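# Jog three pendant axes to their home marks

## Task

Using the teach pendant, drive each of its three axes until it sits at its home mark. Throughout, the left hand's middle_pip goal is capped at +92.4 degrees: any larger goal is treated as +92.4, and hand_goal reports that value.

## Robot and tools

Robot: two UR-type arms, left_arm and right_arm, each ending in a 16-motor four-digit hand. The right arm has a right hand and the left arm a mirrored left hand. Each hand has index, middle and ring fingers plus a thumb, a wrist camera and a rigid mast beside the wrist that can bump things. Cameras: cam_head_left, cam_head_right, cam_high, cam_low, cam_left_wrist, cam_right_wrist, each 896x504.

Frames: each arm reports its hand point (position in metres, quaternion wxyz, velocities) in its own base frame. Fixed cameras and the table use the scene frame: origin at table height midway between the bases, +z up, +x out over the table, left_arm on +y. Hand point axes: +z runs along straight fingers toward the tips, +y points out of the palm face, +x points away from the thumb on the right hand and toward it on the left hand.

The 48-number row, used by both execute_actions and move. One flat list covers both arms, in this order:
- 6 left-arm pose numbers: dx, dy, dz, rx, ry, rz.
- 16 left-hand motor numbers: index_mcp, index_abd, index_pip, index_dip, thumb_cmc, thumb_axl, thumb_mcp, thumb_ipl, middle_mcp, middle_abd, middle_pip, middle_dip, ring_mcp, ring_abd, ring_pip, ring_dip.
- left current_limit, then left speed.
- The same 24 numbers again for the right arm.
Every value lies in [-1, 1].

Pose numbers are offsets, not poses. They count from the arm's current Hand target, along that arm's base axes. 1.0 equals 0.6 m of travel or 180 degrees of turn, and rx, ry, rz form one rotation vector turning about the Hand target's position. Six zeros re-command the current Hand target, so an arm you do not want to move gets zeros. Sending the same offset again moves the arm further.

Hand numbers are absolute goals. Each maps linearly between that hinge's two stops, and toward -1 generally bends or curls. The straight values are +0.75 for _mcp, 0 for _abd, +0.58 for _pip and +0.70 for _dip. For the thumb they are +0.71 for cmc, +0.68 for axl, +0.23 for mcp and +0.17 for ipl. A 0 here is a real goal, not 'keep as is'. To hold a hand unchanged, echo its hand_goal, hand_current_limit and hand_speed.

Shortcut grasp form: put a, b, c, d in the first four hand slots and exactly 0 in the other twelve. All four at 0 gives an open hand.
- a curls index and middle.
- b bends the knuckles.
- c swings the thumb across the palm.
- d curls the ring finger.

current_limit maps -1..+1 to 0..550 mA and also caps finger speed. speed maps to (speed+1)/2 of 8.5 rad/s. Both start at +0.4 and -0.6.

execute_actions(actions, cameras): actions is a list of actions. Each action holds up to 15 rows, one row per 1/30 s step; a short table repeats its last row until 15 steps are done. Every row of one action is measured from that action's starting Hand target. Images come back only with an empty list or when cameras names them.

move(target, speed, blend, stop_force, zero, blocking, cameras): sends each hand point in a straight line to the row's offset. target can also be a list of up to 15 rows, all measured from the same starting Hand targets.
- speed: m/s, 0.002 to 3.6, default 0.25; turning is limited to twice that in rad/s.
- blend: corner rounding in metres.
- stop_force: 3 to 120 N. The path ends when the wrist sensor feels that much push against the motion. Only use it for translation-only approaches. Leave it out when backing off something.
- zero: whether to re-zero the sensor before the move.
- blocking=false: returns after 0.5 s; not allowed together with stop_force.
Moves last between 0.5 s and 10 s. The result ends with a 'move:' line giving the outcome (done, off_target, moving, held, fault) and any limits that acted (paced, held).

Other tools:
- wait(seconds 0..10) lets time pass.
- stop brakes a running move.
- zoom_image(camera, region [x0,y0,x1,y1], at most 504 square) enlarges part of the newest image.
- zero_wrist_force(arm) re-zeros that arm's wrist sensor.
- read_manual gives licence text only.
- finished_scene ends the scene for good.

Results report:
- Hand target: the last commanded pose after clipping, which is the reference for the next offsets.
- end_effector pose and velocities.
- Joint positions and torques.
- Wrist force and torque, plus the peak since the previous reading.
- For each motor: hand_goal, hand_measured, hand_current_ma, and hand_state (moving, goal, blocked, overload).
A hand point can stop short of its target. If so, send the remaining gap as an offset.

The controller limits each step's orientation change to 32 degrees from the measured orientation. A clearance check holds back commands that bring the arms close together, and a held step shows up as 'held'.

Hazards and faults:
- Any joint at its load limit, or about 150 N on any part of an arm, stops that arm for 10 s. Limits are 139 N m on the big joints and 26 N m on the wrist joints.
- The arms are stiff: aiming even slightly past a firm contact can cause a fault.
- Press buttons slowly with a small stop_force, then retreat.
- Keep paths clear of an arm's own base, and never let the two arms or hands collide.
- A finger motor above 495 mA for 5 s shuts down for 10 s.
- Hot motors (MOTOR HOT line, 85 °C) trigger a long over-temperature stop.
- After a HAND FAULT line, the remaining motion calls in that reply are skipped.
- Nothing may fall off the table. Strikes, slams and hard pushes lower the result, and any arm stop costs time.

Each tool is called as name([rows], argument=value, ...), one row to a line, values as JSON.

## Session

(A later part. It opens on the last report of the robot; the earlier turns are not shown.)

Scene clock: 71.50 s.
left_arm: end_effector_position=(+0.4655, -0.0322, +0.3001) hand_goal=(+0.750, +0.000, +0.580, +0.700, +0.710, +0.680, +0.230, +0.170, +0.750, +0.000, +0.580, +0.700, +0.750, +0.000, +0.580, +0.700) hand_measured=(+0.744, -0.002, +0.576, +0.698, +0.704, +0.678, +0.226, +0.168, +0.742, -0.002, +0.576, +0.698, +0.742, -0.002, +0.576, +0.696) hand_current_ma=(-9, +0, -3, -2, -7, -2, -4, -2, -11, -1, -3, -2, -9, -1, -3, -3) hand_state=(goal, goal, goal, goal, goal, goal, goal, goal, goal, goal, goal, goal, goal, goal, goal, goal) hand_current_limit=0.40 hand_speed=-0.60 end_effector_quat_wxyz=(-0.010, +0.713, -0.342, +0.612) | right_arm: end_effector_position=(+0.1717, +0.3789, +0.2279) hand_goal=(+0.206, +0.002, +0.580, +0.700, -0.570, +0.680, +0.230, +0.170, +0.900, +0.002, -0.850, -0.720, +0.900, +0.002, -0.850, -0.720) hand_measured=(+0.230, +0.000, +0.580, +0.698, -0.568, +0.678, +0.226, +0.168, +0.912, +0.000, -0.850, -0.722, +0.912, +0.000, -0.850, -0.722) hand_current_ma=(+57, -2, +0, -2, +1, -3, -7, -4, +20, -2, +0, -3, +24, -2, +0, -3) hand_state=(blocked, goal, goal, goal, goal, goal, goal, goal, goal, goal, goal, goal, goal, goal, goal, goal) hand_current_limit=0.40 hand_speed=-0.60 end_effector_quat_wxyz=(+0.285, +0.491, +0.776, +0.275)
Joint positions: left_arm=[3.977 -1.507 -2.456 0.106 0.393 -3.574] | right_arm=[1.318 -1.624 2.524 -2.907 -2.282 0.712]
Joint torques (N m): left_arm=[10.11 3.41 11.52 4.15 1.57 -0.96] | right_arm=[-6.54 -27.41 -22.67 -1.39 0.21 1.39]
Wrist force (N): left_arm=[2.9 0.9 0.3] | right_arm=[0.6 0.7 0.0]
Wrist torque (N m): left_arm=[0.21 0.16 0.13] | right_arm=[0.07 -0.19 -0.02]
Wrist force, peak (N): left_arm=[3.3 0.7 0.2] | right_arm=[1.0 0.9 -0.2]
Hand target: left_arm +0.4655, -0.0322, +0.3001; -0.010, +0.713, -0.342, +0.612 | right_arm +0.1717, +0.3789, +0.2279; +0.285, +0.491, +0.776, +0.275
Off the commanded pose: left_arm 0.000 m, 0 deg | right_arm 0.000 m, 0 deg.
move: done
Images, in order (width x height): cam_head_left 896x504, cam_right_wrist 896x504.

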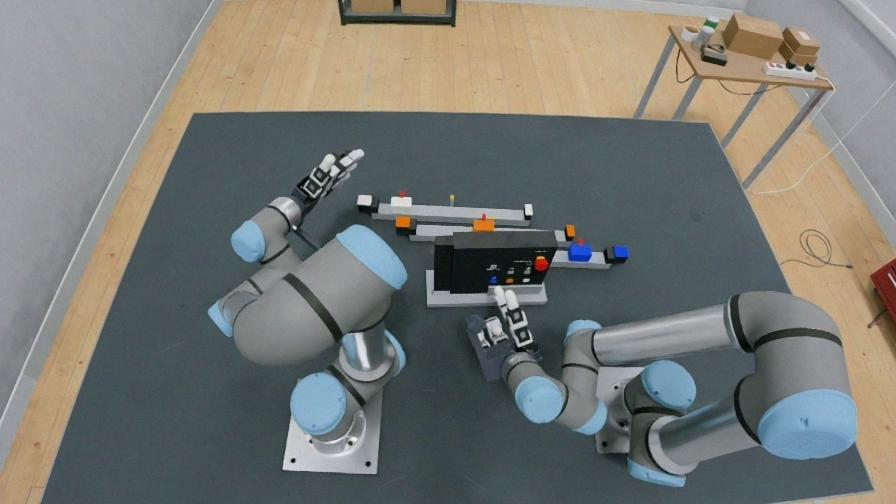

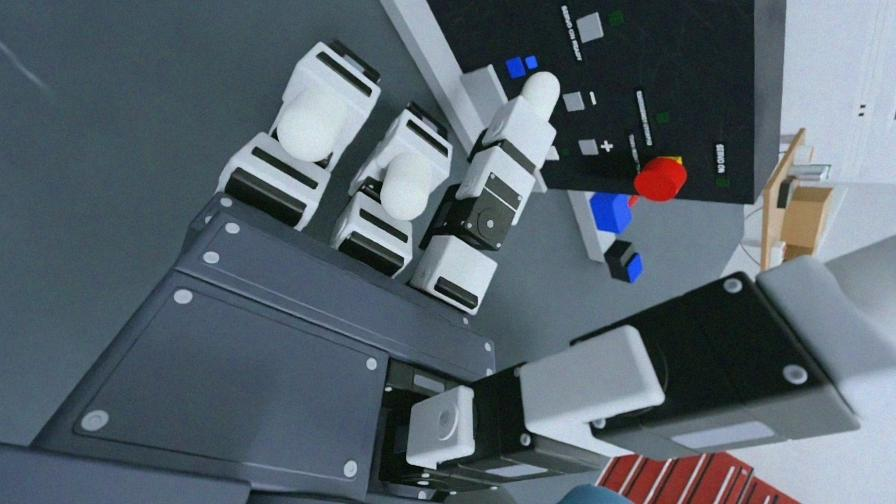

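move(target=[0,0,0,0,0,0, 0,0,0,0,0,0,0,0,0,0,0,0,0,0,0,0, 0.4,-0.6, 0.125,0.0055,-0.005,0,0,0, 0.205,0.001,0.58,0.70,-0.57,0.68,0.23,0.17,0.90,0.001,-0.85,-0.72,0.90,0.001,-0.85,-0.72, 0.4,-0.6], speed=0.03, stop_force=5, cameras=["cam_right_wrist"])

Scene clock: 77.03 s.
left_arm: end_effector_position=(+0.4655, -0.0322, +0.3001) hand_goal=(+0.750, +0.000, +0.580, +0.700, +0.710, +0.680, +0.230, +0.170, +0.750, +0.000, +0.580, +0.700, +0.750, +0.000, +0.580, +0.700) hand_measured=(+0.744, -0.002, +0.576, +0.698, +0.704, +0.678, +0.226, +0.168, +0.742, -0.002, +0.576, +0.698, +0.742, -0.002, +0.576, +0.696) hand_current_ma=(-9, +0, -3, -2, -7, -2, -4, -2, -11, -1, -3, -2, -9, -1, -3, -3) hand_state=(goal, goal, goal, goal, goal, goal, goal, goal, goal, goal, goal, goal, goal, goal, goal, goal) hand_current_limit=0.40 hand_speed=-0.60 end_effector_quat_wxyz=(-0.010, +0.713, -0.342, +0.612) | right_arm: end_effector_position=(+0.2389, +0.3819, +0.2252) hand_goal=(+0.206, +0.002, +0.580, +0.700, -0.570, +0.680, +0.230, +0.170, +0.900, +0.002, -0.850, -0.720, +0.900, +0.002, -0.850, -0.720) hand_measured=(+0.222, +0.000, +0.582, +0.700, -0.570, +0.678, +0.226, +0.168, +0.910, +0.000, -0.850, -0.722, +0.912, +0.000, -0.850, -0.722) hand_current_ma=(+32, -1, +2, -1, +1, -3, -7, -4, +19, -2, +0, -3, +22, -2, +0, -3) hand_state=(goal, goal, goal, goal, goal, goal, goal, goal, goal, goal, goal, goal, goal, goal, goal, goal) hand_current_limit=0.40 hand_speed=-0.60 end_effector_quat_wxyz=(+0.285, +0.491, +0.776, +0.275)
Joint positions: left_arm=[3.977 -1.507 -2.456 0.106 0.393 -3.574] | right_arm=[1.119 -1.562 2.527 -3.109 -2.185 0.49]
Joint torques (N m): left_arm=[9.33 4.76 10.89 4.1 1.72 -0.96] | right_arm=[5.73 -29.64 -9.64 -1.52 -2.4 1.38]
Wrist force (N): left_arm=[2.9 0.8 0.0] | right_arm=[1.1 -1.1 -2.1]
Wrist torque (N m): left_arm=[0.22 0.16 0.13] | right_arm=[0.28 -0.24 0.05]
Wrist force, peak (N): left_arm=[3.5 0.8 0.2] | right_arm=[1.5 -10.3 -11.7]
Hand target: left_arm +0.4655, -0.0322, +0.3001; -0.010, +0.713, -0.342, +0.612 | right_arm +0.2389, +0.3819, +0.2252; +0.285, +0.491, +0.776, +0.275 (not the last commanded pose)
Off the commanded pose: left_arm 0.000 m, 0 deg | right_arm 0.008 m, 0 deg.
move: contact (right_arm)
Images, in order (width x height): cam_right_wrist 896x504.

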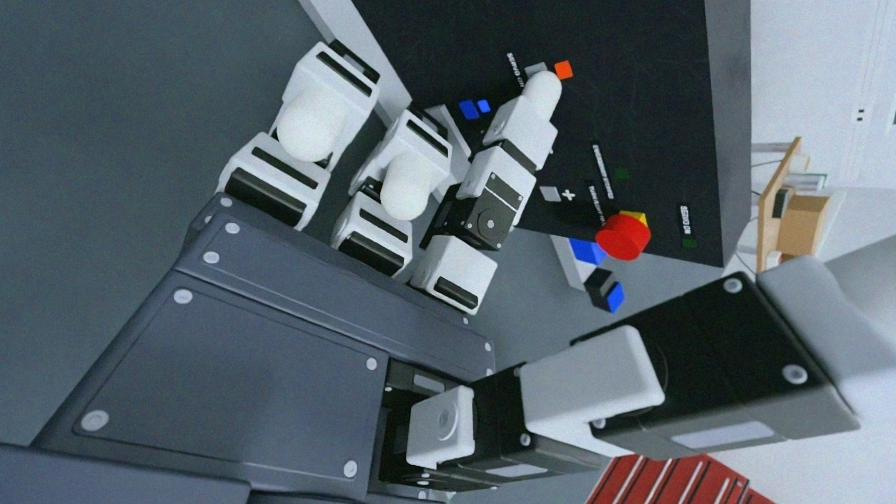

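move(target=[0,0,0,0,0,0, 0,0,0,0,0,0,0,0,0,0,0,0,0,0,0,0, 0.4,-0.6, -0.0833,-0.0037,0,0,0,0, 0.205,0.001,0.58,0.70,-0.57,0.68,0.23,0.17,0.90,0.001,-0.85,-0.72,0.90,0.001,-0.85,-0.72, 0.4,-0.6], speed=0.1, cameras=["cam_right_wrist"])

zoom_image(camera="cam_right_wrist", region=[480, 0, 800, 220])

Scene clock: 78.63 s.
left_arm: end_effector_position=(+0.4655, -0.0322, +0.3001) hand_goal=(+0.750, +0.000, +0.580, +0.700, +0.710, +0.680, +0.230, +0.170, +0.750, +0.000, +0.580, +0.700, +0.750, +0.000, +0.580, +0.700) hand_measured=(+0.744, -0.002, +0.576, +0.698, +0.704, +0.678, +0.226, +0.168, +0.742, -0.002, +0.576, +0.698, +0.742, -0.002, +0.576, +0.696) hand_current_ma=(-9, +0, -3, -2, -7, -2, -4, -2, -11, -1, -3, -2, -9, -1, -3, -3) hand_state=(goal, goal, goal, goal, goal, goal, goal, goal, goal, goal, goal, goal, goal, goal, goal, goal) hand_current_limit=0.40 hand_speed=-0.60 end_effector_quat_wxyz=(-0.010, +0.713, -0.342, +0.612) | right_arm: end_effector_position=(+0.1889, +0.3796, +0.2252) hand_goal=(+0.206, +0.002, +0.580, +0.700, -0.570, +0.680, +0.230, +0.170, +0.900, +0.002, -0.850, -0.720, +0.900, +0.002, -0.850, -0.720) hand_measured=(+0.222, +0.000, +0.584, +0.700, -0.570, +0.678, +0.226, +0.168, +0.910, +0.000, -0.850, -0.722, +0.912, +0.000, -0.850, -0.722) hand_current_ma=(+33, -1, +5, +0, +1, -3, -7, -4, +18, -2, +0, -3, +22, -2, +0, -3) hand_state=(goal, goal, goal, goal, goal, goal, goal, goal, goal, goal, goal, goal, goal, goal, goal, goal) hand_current_limit=0.40 hand_speed=-0.60 end_effector_quat_wxyz=(+0.285, +0.491, +0.776, +0.275)
Joint positions: left_arm=[3.977 -1.507 -2.456 0.106 0.393 -3.574] | right_arm=[1.266 -1.603 2.531 -2.974 -2.259 0.65]
Joint torques (N m): left_arm=[9.35 4.27 11.07 3.97 1.7 -1.05] | right_arm=[6.75 -28.19 -22.24 -1.39 -2.43 1.45]
Wrist force (N): left_arm=[2.9 0.7 0.1] | right_arm=[1.1 0.7 -0.3]
Wrist torque (N m): left_arm=[0.20 0.15 0.14] | right_arm=[0.14 -0.29 0.01]
Wrist force, peak (N): left_arm=[3.3 0.9 0.2] | right_arm=[1.4 -1.5 -2.1]
Hand target: left_arm +0.4655, -0.0322, +0.3001; -0.010, +0.713, -0.342, +0.612 | right_arm +0.1889, +0.3796, +0.2252; +0.285, +0.491, +0.776, +0.275
Off the commanded pose: left_arm 0.000 m, 0 deg | right_arm 0.000 m, 0 deg.
move: done
Images, in order (width x height): cam_right_wrist 896x504.

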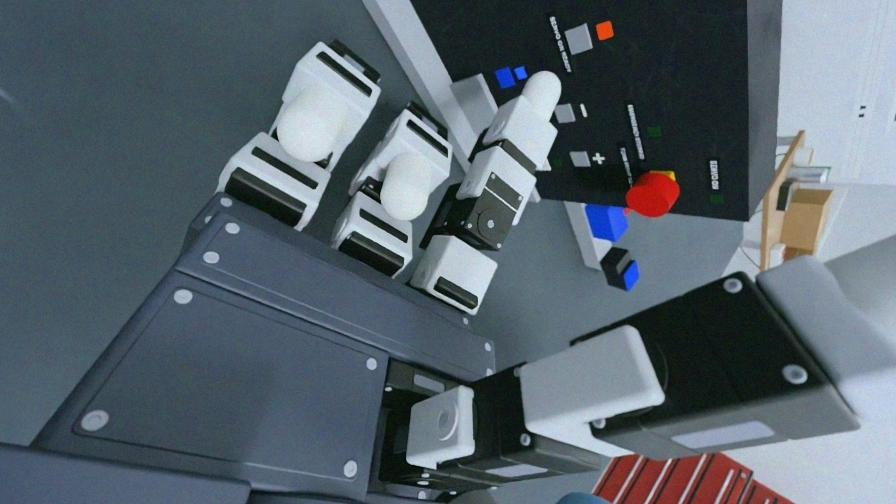

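Scaled by 1.575 from the camera's 896x504 image, which has a finer 1280x720 frame.

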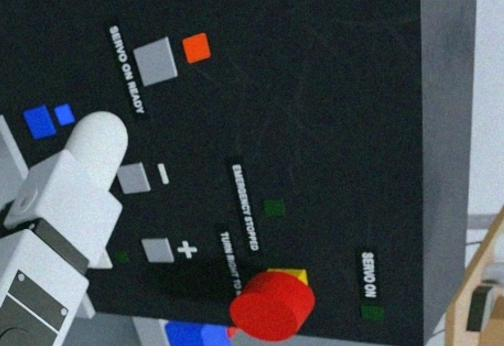

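move([
  [-0.1127,-0.137,-0.1668,0,0,0, 0.342,0.001,0.431,-0.174,-0.571,0.68,0.23,0.17,-0.479,0.001,-0.737,-0.609,-0.479,0.001,-0.737,-0.609, 0.4,-0.6, 0.0037,-0.0833,0,0,0,0, 0.205,0.001,0.58,0.70,-0.57,0.68,0.23,0.17,0.90,0.001,-0.85,-0.72,0.90,0.001,-0.85,-0.72, 0.4,-0.6],
  [-0.1195,-0.2373,-0.2918,0,0,0, 0.342,0.001,0.431,-0.174,-0.571,0.68,0.23,0.17,-0.479,0.001,-0.737,-0.609,-0.479,0.001,-0.737,-0.609, 0.4,-0.6, 0.0037,-0.0833,0,0,0,0, 0.205,0.001,0.58,0.70,-0.57,0.68,0.23,0.17,0.90,0.001,-0.85,-0.72,0.90,0.001,-0.85,-0.72, 0.4,-0.6],
], speed=0.12, blend=[0.02, 0], cameras=["all"])

zoom_image(camera="cam_low", region=[300, 170, 500, 300])

zoom_image(camera="cam_high", region=[450, 140, 610, 290])

Scene clock: 86.77 s.
left_arm: end_effector_position=(+0.3938, -0.1746, +0.1250) hand_goal=(+0.342, +0.002, +0.432, -0.174, -0.570, +0.680, +0.230, +0.170, -0.478, +0.002, -0.736, -0.608, -0.478, +0.002, -0.736, -0.608) hand_measured=(+0.342, -0.002, +0.434, -0.172, -0.576, +0.678, +0.226, +0.168, -0.386, -0.002, -0.624, -0.508, -0.390, -0.002, -0.624, -0.502) hand_current_ma=(+0, -2, +1, +2, -6, -2, -4, -2, +301, -2, +367, +312, +290, -2, +369, +338) hand_state=(goal, goal, goal, goal, goal, goal, goal, goal, blocked, goal, blocked, blocked, blocked, goal, blocked, blocked) hand_current_limit=0.40 hand_speed=-0.60 end_effector_quat_wxyz=(-0.010, +0.713, -0.342, +0.612) | right_arm: end_effector_position=(+0.1911, +0.3297, +0.2252) hand_goal=(+0.206, +0.002, +0.580, +0.700, -0.570, +0.680, +0.230, +0.170, +0.900, +0.002, -0.850, -0.720, +0.900, +0.002, -0.850, -0.720) hand_measured=(+0.222, +0.000, +0.584, +0.700, -0.570, +0.678, +0.226, +0.168, +0.910, +0.000, -0.850, -0.722, +0.912, +0.000, -0.850, -0.722) hand_current_ma=(+33, -1, +5, +0, +1, -3, -7, -4, +18, -2, +0, -3, +22, -2, +0, -3) hand_state=(goal, goal, goal, goal, goal, goal, goal, goal, goal, goal, goal, goal, goal, goal, goal, goal) hand_current_limit=0.40 hand_speed=-0.60 end_effector_quat_wxyz=(+0.285, +0.491, +0.776, +0.275)
Joint positions: left_arm=[3.731 -2.31 -2.769 1.477 0.6 -3.861] | right_arm=[1.2 -1.733 2.655 -3.015 -2.227 0.576]
Joint torques (N m): left_arm=[-10.52 14.56 1.02 3.74 2.33 -1.41] | right_arm=[-6.78 -21.91 -9.72 -4.6 0.31 -1.29]
Wrist force (N): left_arm=[2.7 0.7 -0.3] | right_arm=[0.8 0.6 -1.1]
Wrist torque (N m): left_arm=[0.32 0.33 0.26] | right_arm=[0.19 -0.21 0.07]
Wrist force, peak (N): left_arm=[3.5 1.0 0.0] | right_arm=[1.4 0.8 -0.5]
Hand target: left_arm +0.3938, -0.1746, +0.1250; -0.010, +0.713, -0.342, +0.612 | right_arm +0.1911, +0.3297, +0.2252; +0.285, +0.491, +0.776, +0.275
Off the commanded pose: left_arm 0.000 m, 0 deg | right_arm 0.000 m, 0 deg.
move: done

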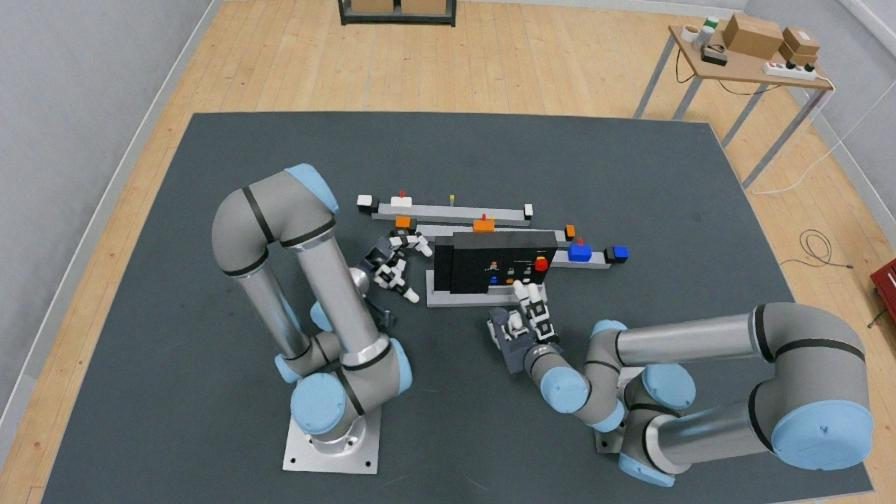

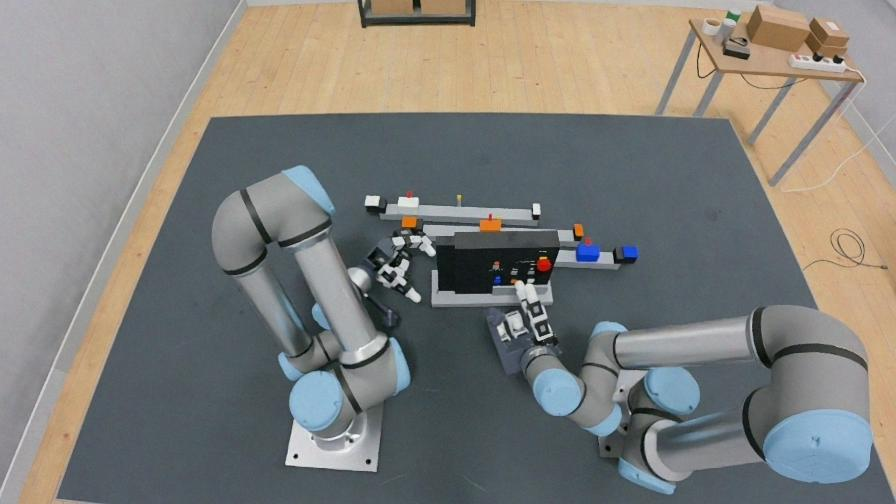

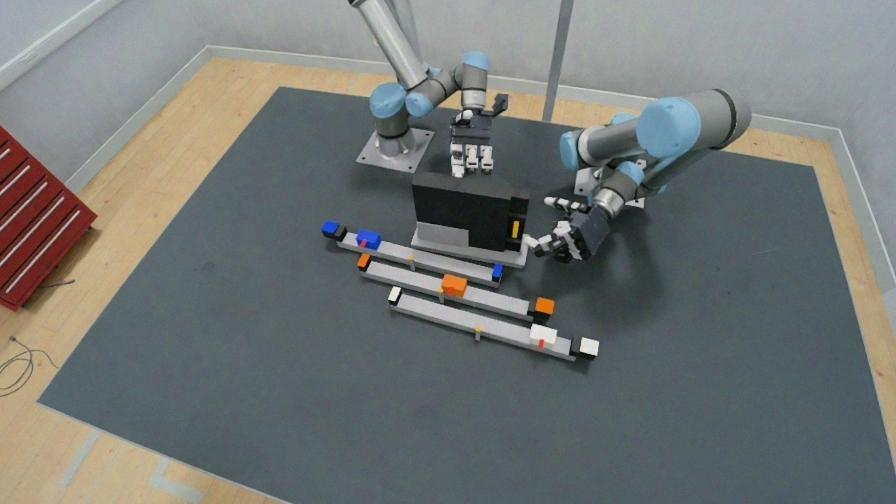

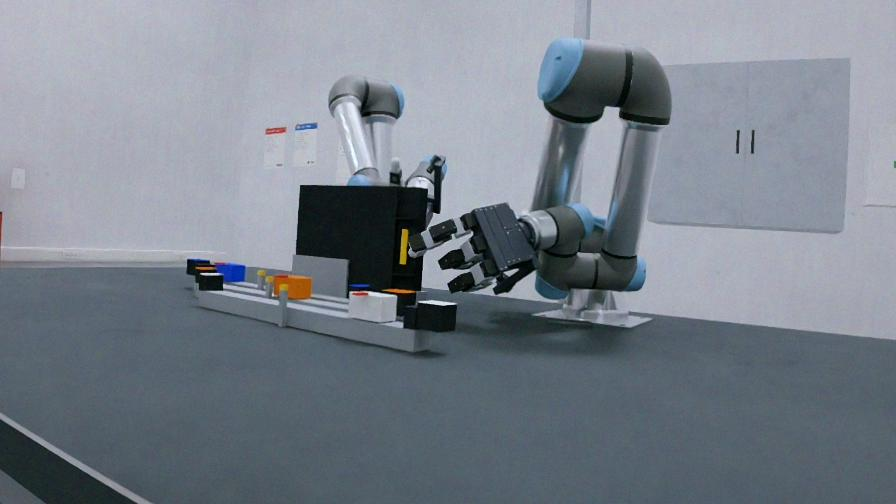

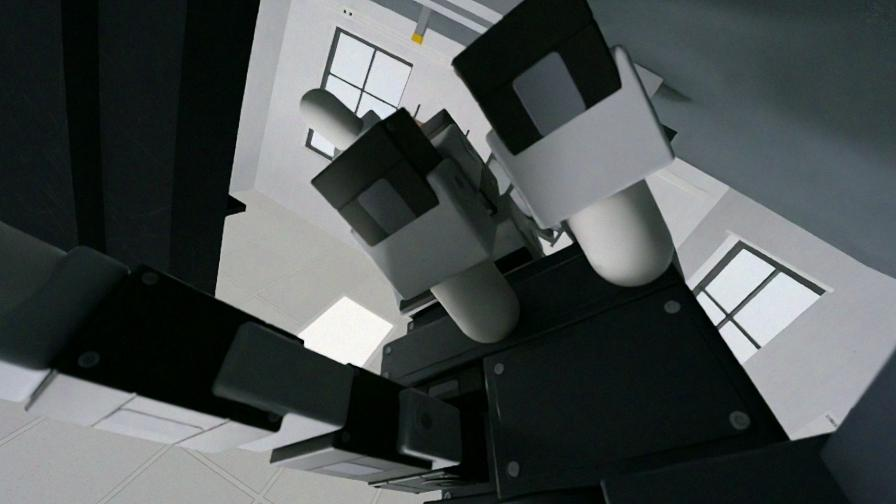

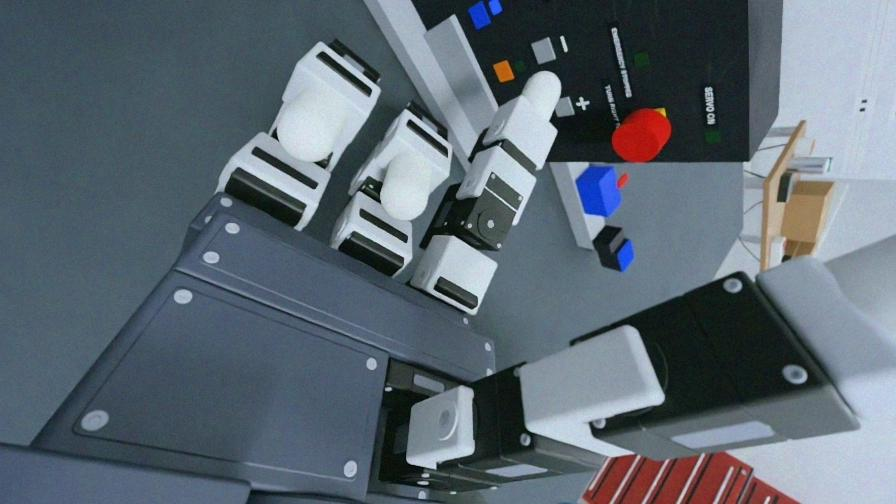

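Scaled by 2.520 from the camera's 896x504 image, which has a finer 1280x720 frame.

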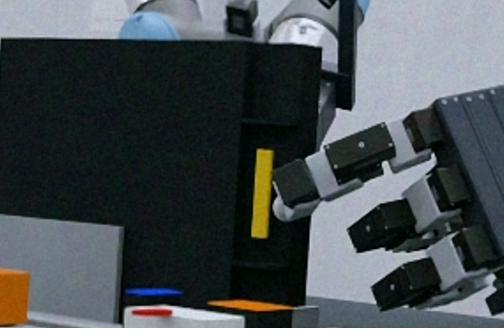

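Scaled by 3.150 from the camera's 896x504 image, which has a finer 1280x720 frame.

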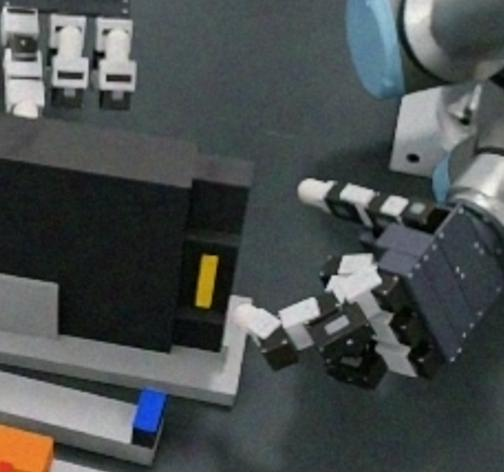

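move(target=[0.001,-0.0333,0.0133,0,0,0, 0.342,0.001,0.431,-0.174,-0.571,0.68,0.23,0.17,-0.40,0.001,-0.63,-0.52,-0.40,0.001,-0.63,-0.52, 0.4,-0.6, 0,0,0,0,0,0, 0.205,0.001,0.58,0.70,-0.57,0.68,0.23,0.17,0.90,0.001,-0.85,-0.72,0.90,0.001,-0.85,-0.72, 0.4,-0.6], speed=0.08, cameras=["cam_high","cam_low"])

zoom_image(camera="cam_low", region=[370, 190, 470, 290])

zoom_image(camera="cam_high", region=[490, 180, 590, 280])

Scene clock: 89.50 s.
left_arm: end_effector_position=(+0.3944, -0.1945, +0.1330) hand_goal=(+0.342, +0.002, +0.432, -0.174, -0.570, +0.680, +0.230, +0.170, -0.400, +0.002, -0.630, -0.520, -0.400, +0.002, -0.630, -0.520) hand_measured=(+0.342, -0.002, +0.434, -0.172, -0.576, +0.678, +0.226, +0.168, -0.382, -0.002, -0.608, -0.506, -0.384, -0.002, -0.610, -0.502) hand_current_ma=(+0, -2, +1, +2, -6, -2, -4, -2, +30, -2, +37, +21, +27, -2, +36, +29) hand_state=(goal, goal, goal, goal, goal, goal, goal, goal, goal, goal, blocked, goal, goal, goal, blocked, goal) hand_current_limit=0.40 hand_speed=-0.60 end_effector_quat_wxyz=(-0.010, +0.713, -0.342, +0.612) | right_arm: end_effector_position=(+0.1911, +0.3297, +0.2252) hand_goal=(+0.206, +0.002, +0.580, +0.700, -0.570, +0.680, +0.230, +0.170, +0.900, +0.002, -0.850, -0.720, +0.900, +0.002, -0.850, -0.720) hand_measured=(+0.222, +0.000, +0.584, +0.700, -0.570, +0.678, +0.226, +0.168, +0.910, +0.000, -0.850, -0.722, +0.912, +0.000, -0.850, -0.722) hand_current_ma=(+33, -1, +5, +0, +1, -3, -7, -4, +18, -2, +0, -3, +22, -2, +0, -3) hand_state=(goal, goal, goal, goal, goal, goal, goal, goal, goal, goal, goal, goal, goal, goal, goal, goal) hand_current_limit=0.40 hand_speed=-0.60 end_effector_quat_wxyz=(+0.285, +0.491, +0.776, +0.275)
Joint positions: left_arm=[3.64 -2.261 -2.757 1.467 0.683 -3.925] | right_arm=[1.2 -1.733 2.655 -3.015 -2.227 0.576]
Joint torques (N m): left_arm=[-10.44 35.18 2.6 0.02 2.69 -1.42] | right_arm=[-6.28 -21.28 -10.12 -4.5 0.39 -1.4]
Wrist force (N): left_arm=[3.1 1.0 0.1] | right_arm=[0.5 0.6 -1.0]
Wrist torque (N m): left_arm=[0.32 0.27 0.29] | right_arm=[0.19 -0.19 0.04]
Wrist force, peak (N): left_arm=[3.5 0.9 -0.2] | right_arm=[0.5 0.6 -1.4]
Hand target: left_arm +0.3944, -0.1946, +0.1330; -0.010, +0.713, -0.342, +0.612 | right_arm +0.1911, +0.3297, +0.2252; +0.285, +0.491, +0.776, +0.275
Off the commanded pose: left_arm 0.000 m, 0 deg | right_arm 0.000 m, 0 deg.
move: done
Images, in order (width x height): cam_high 896x504, cam_low 896x504.

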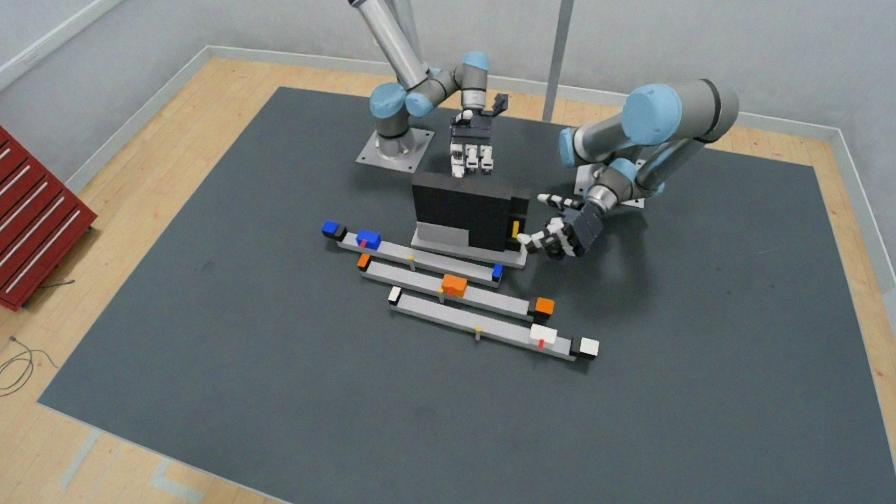

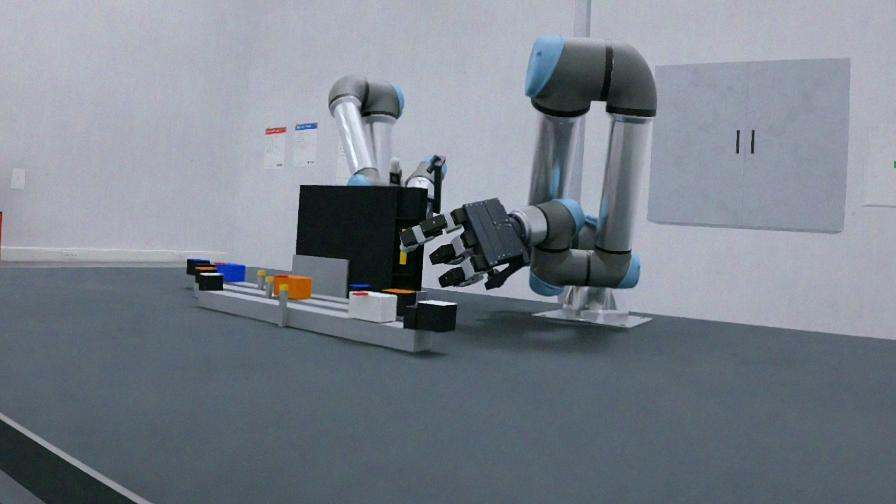

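Scaled by 5.040 from the camera's 896x504 image, which has a finer 1280x720 frame.

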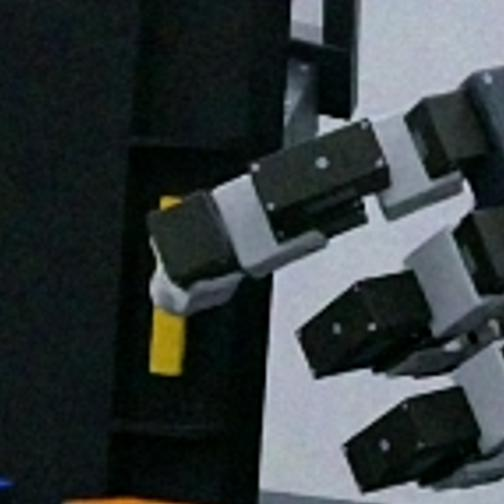

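Scaled by 5.040 from the camera's 896x504 image, which has a finer 1280x720 frame.

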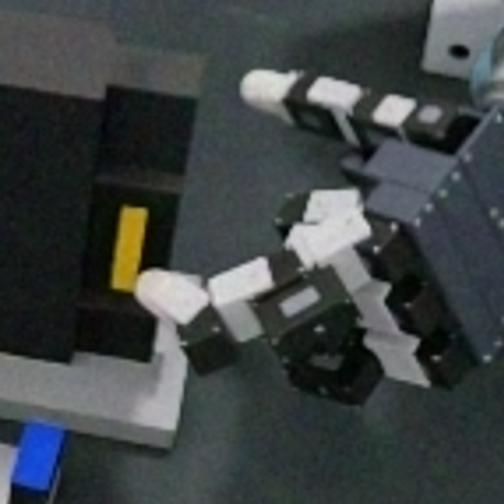

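zoom_image(camera="cam_low", region=[390, 215, 430, 275])

zoom_image(camera="cam_high", region=[500, 210, 550, 260])

Scaled by 8.400 from the camera's 896x504 image, which has a finer 1280x720 frame.

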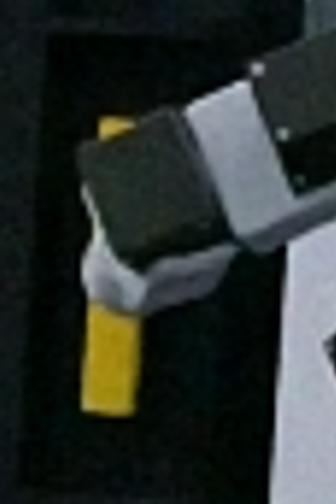

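Scaled by 10.080 from the camera's 896x504 image, which has a finer 1280x720 frame.

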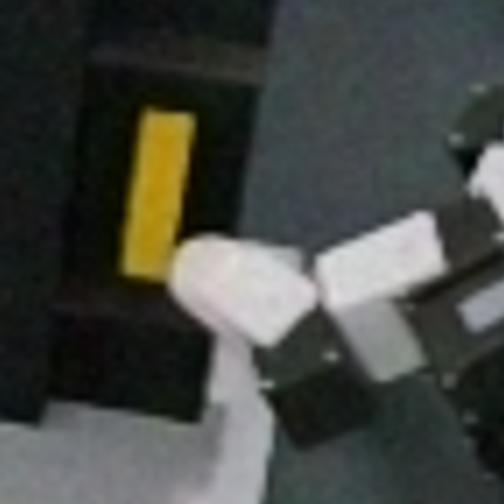

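move(target=[0.0333,0.00107,0,0,0,0, 0.342,0.001,0.431,-0.174,-0.571,0.68,0.23,0.17,-0.40,0.001,-0.63,-0.52,-0.40,0.001,-0.63,-0.52, 0.4,-0.6, 0,0,0,0,0,0, 0.205,0.001,0.58,0.70,-0.57,0.68,0.23,0.17,0.90,0.001,-0.85,-0.72,0.90,0.001,-0.85,-0.72, 0.4,-0.6], speed=0.08, cameras=["cam_high","cam_low"])

zoom_image(camera="cam_low", region=[390, 215, 430, 275])

zoom_image(camera="cam_high", region=[500, 210, 550, 260])

Scene clock: 94.17 s.
left_arm: end_effector_position=(+0.4144, -0.1939, +0.1330) hand_goal=(+0.342, +0.002, +0.432, -0.174, -0.570, +0.680, +0.230, +0.170, -0.400, +0.002, -0.630, -0.520, -0.400, +0.002, -0.630, -0.520) hand_measured=(+0.342, -0.002, +0.434, -0.172, -0.576, +0.678, +0.226, +0.168, -0.382, -0.002, -0.608, -0.506, -0.384, -0.002, -0.610, -0.502) hand_current_ma=(+0, -2, +1, +2, -6, -2, -4, -2, +30, -2, +37, +21, +27, -2, +36, +29) hand_state=(goal, goal, goal, goal, goal, goal, goal, goal, goal, goal, blocked, goal, goal, goal, blocked, goal) hand_current_limit=0.40 hand_speed=-0.60 end_effector_quat_wxyz=(-0.010, +0.713, -0.342, +0.612) | right_arm: end_effector_position=(+0.1911, +0.3297, +0.2252) hand_goal=(+0.206, +0.002, +0.580, +0.700, -0.570, +0.680, +0.230, +0.170, +0.900, +0.002, -0.850, -0.720, +0.900, +0.002, -0.850, -0.720) hand_measured=(+0.222, +0.000, +0.584, +0.700, -0.570, +0.678, +0.226, +0.168, +0.910, +0.000, -0.850, -0.722, +0.912, +0.000, -0.850, -0.722) hand_current_ma=(+33, -1, +5, +0, +1, -3, -7, -4, +18, -2, +0, -3, +22, -2, +0, -3) hand_state=(goal, goal, goal, goal, goal, goal, goal, goal, goal, goal, goal, goal, goal, goal, goal, goal) hand_current_limit=0.40 hand_speed=-0.60 end_effector_quat_wxyz=(+0.285, +0.491, +0.776, +0.275)
Joint positions: left_arm=[3.598 -2.227 -2.694 1.39 0.722 -3.95] | right_arm=[1.2 -1.733 2.655 -3.015 -2.227 0.576]
Joint torques (N m): left_arm=[-11.07 35.39 5.55 -0.01 2.63 -1.34] | right_arm=[-7.09 -21.79 -9.62 -4.42 0.4 -1.21]
Wrist force (N): left_arm=[2.9 0.6 0.1] | right_arm=[0.6 0.7 -1.0]
Wrist torque (N m): left_arm=[0.26 0.28 0.30] | right_arm=[0.19 -0.20 0.05]
Wrist force, peak (N): left_arm=[3.3 1.0 0.1] | right_arm=[0.7 0.6 -1.3]
Hand target: left_arm +0.4144, -0.1939, +0.1330; -0.010, +0.713, -0.342, +0.612 | right_arm +0.1911, +0.3297, +0.2252; +0.285, +0.491, +0.776, +0.275
Off the commanded pose: left_arm 0.000 m, 0 deg | right_arm 0.000 m, 0 deg.
move: done
Images, in order (width x height): cam_high 896x504, cam_low 896x504.

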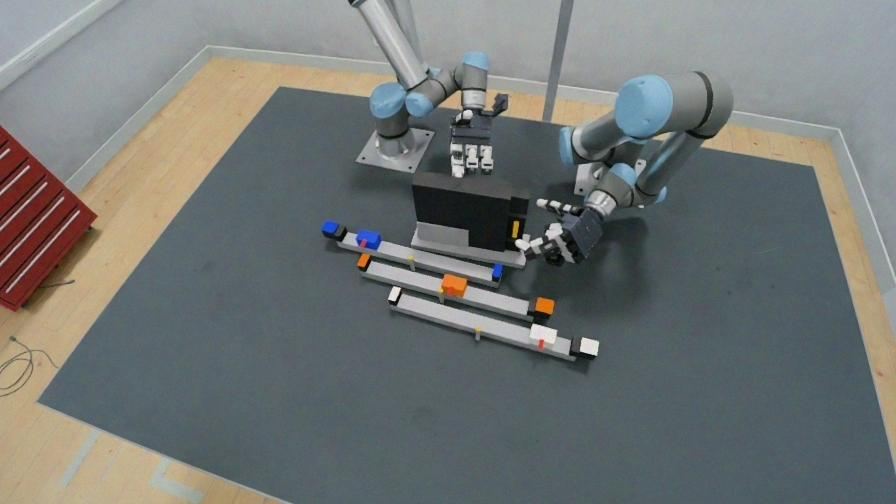

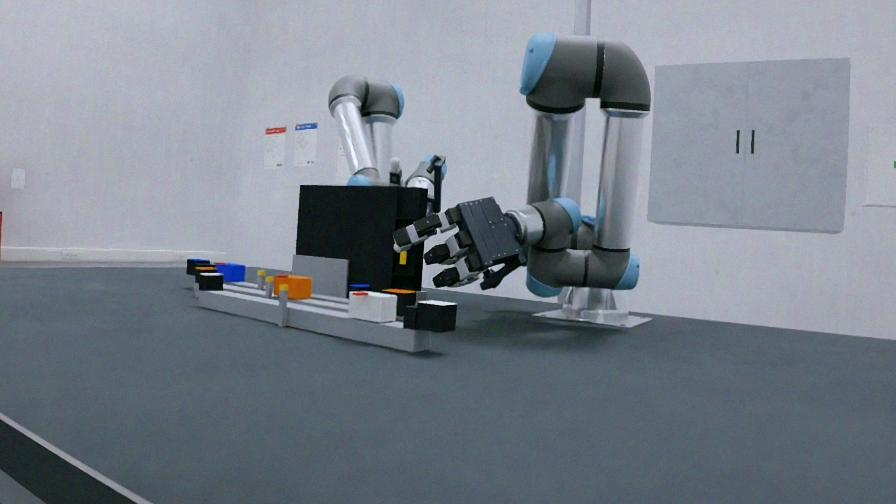

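Scaled by 8.400 from the camera's 896x504 image, which has a finer 1280x720 frame.

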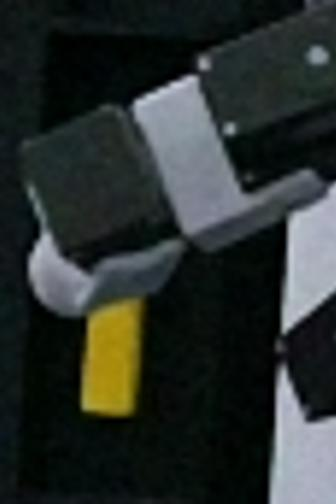

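Scaled by 10.080 from the camera's 896x504 image, which has a finer 1280x720 frame.

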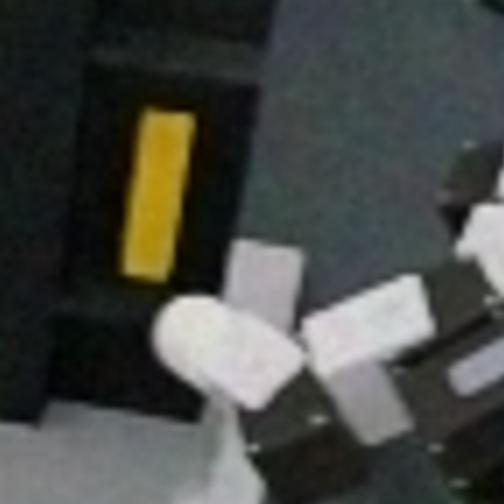

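move(target=[0.0103,-0.0597,-0.0167,0,0,0, 0.342,0.001,0.431,-0.174,-0.571,0.68,0.23,0.17,-0.40,0.001,-0.62,-0.52,-0.40,0.001,-0.62,-0.52, 0.4,-0.6, 0,0,0,0,0,0, 0.205,0.001,0.58,0.70,-0.57,0.68,0.23,0.17,0.90,0.001,-0.85,-0.72,0.90,0.001,-0.85,-0.72, 0.4,-0.6], speed=0.06, cameras=["cam_high","cam_low","cam_left_wrist"])

zoom_image(camera="cam_low", region=[360, 190, 460, 290])

zoom_image(camera="cam_high", region=[480, 180, 580, 280])

Scene clock: 97.50 s.
left_arm: end_effector_position=(+0.4206, -0.2297, +0.1230) hand_goal=(+0.342, +0.002, +0.432, -0.174, -0.570, +0.680, +0.230, +0.170, -0.400, +0.002, -0.620, -0.520, -0.400, +0.002, -0.620, -0.520) hand_measured=(+0.342, -0.002, +0.434, -0.172, -0.576, +0.678, +0.226, +0.168, -0.382, -0.002, -0.608, -0.506, -0.384, -0.002, -0.608, -0.502) hand_current_ma=(+0, -2, +1, +2, -6, -2, -4, -2, +30, -2, +16, +20, +26, -2, +16, +28) hand_state=(goal, goal, goal, goal, goal, goal, goal, goal, goal, goal, goal, goal, goal, goal, goal, goal) hand_current_limit=0.40 hand_speed=-0.60 end_effector_quat_wxyz=(-0.010, +0.713, -0.342, +0.612) | right_arm: end_effector_position=(+0.1911, +0.3297, +0.2252) hand_goal=(+0.206, +0.002, +0.580, +0.700, -0.570, +0.680, +0.230, +0.170, +0.900, +0.002, -0.850, -0.720, +0.900, +0.002, -0.850, -0.720) hand_measured=(+0.222, +0.000, +0.584, +0.700, -0.570, +0.678, +0.226, +0.168, +0.910, +0.000, -0.850, -0.722, +0.912, +0.000, -0.850, -0.722) hand_current_ma=(+33, -1, +5, +0, +1, -3, -7, -4, +18, -2, +0, -3, +22, -2, +0, -3) hand_state=(goal, goal, goal, goal, goal, goal, goal, goal, goal, goal, goal, goal, goal, goal, goal, goal) hand_current_limit=0.40 hand_speed=-0.60 end_effector_quat_wxyz=(+0.285, +0.491, +0.776, +0.275)
Joint positions: left_arm=[3.438 -2.268 -2.639 1.431 0.871 -4.03] | right_arm=[1.2 -1.733 2.655 -3.015 -2.227 0.576]
Joint torques (N m): left_arm=[-11.17 17.49 5.2 3.94 2.46 -1.51] | right_arm=[-6.45 -21.13 -10.44 -4.42 0.34 -1.28]
Wrist force (N): left_arm=[3.2 0.5 0.0] | right_arm=[0.6 0.6 -0.9]
Wrist torque (N m): left_arm=[0.25 0.26 0.32] | right_arm=[0.18 -0.20 0.06]
Wrist force, peak (N): left_arm=[3.5 1.1 0.1] | right_arm=[0.8 1.0 -1.2]
Hand target: left_arm +0.4206, -0.2297, +0.1230; -0.010, +0.713, -0.342, +0.612 | right_arm +0.1911, +0.3297, +0.2252; +0.285, +0.491, +0.776, +0.275
Off the commanded pose: left_arm 0.000 m, 0 deg | right_arm 0.000 m, 0 deg.
move: done
Images, in order (width x height): cam_high 896x504, cam_low 896x504, cam_left_wrist 896x504.

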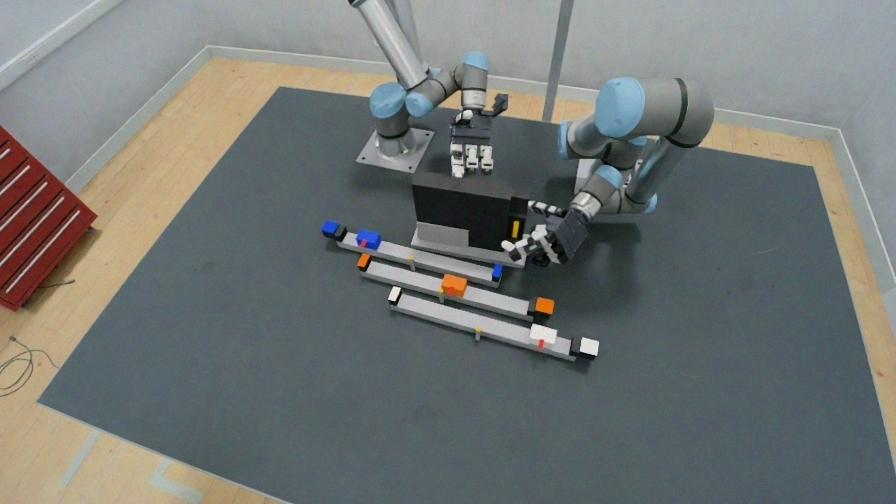

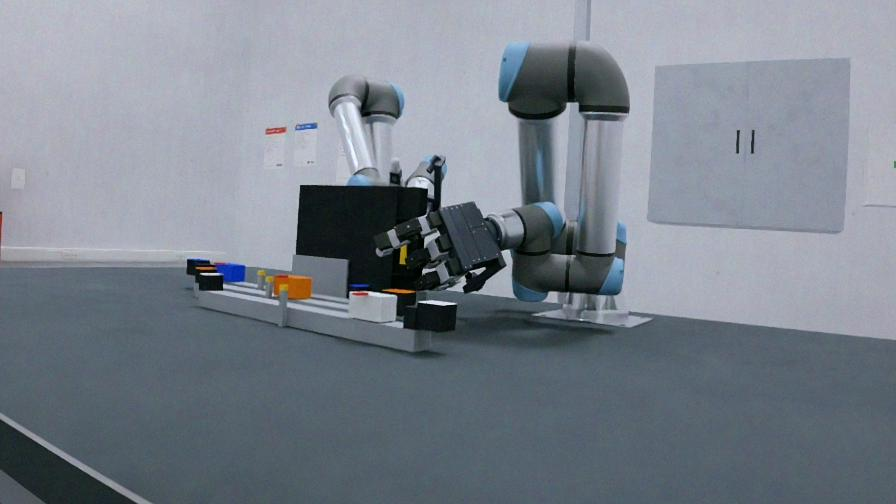

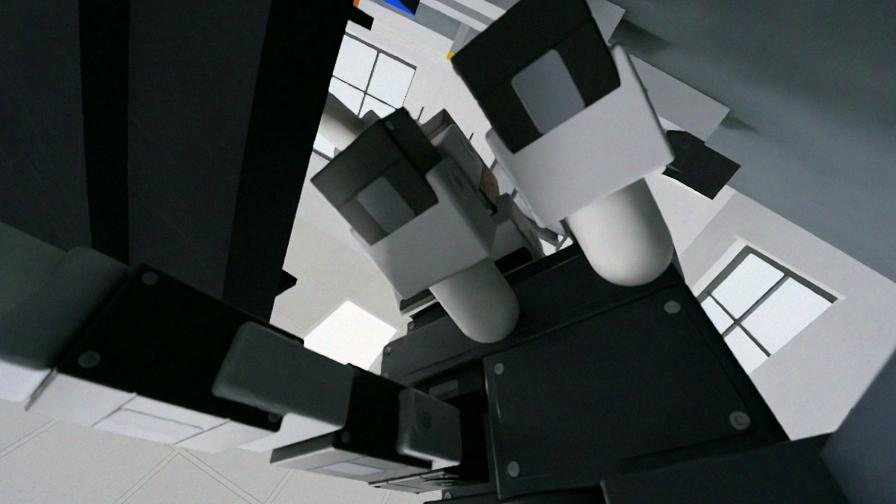

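Scaled by 5.040 from the camera's 896x504 image, which has a finer 1280x720 frame.

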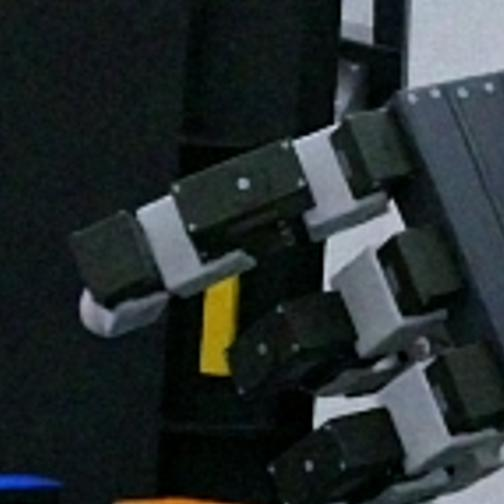

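Scaled by 5.040 from the camera's 896x504 image, which has a finer 1280x720 frame.

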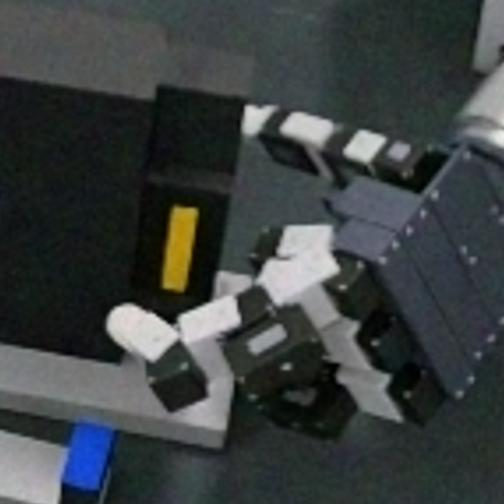

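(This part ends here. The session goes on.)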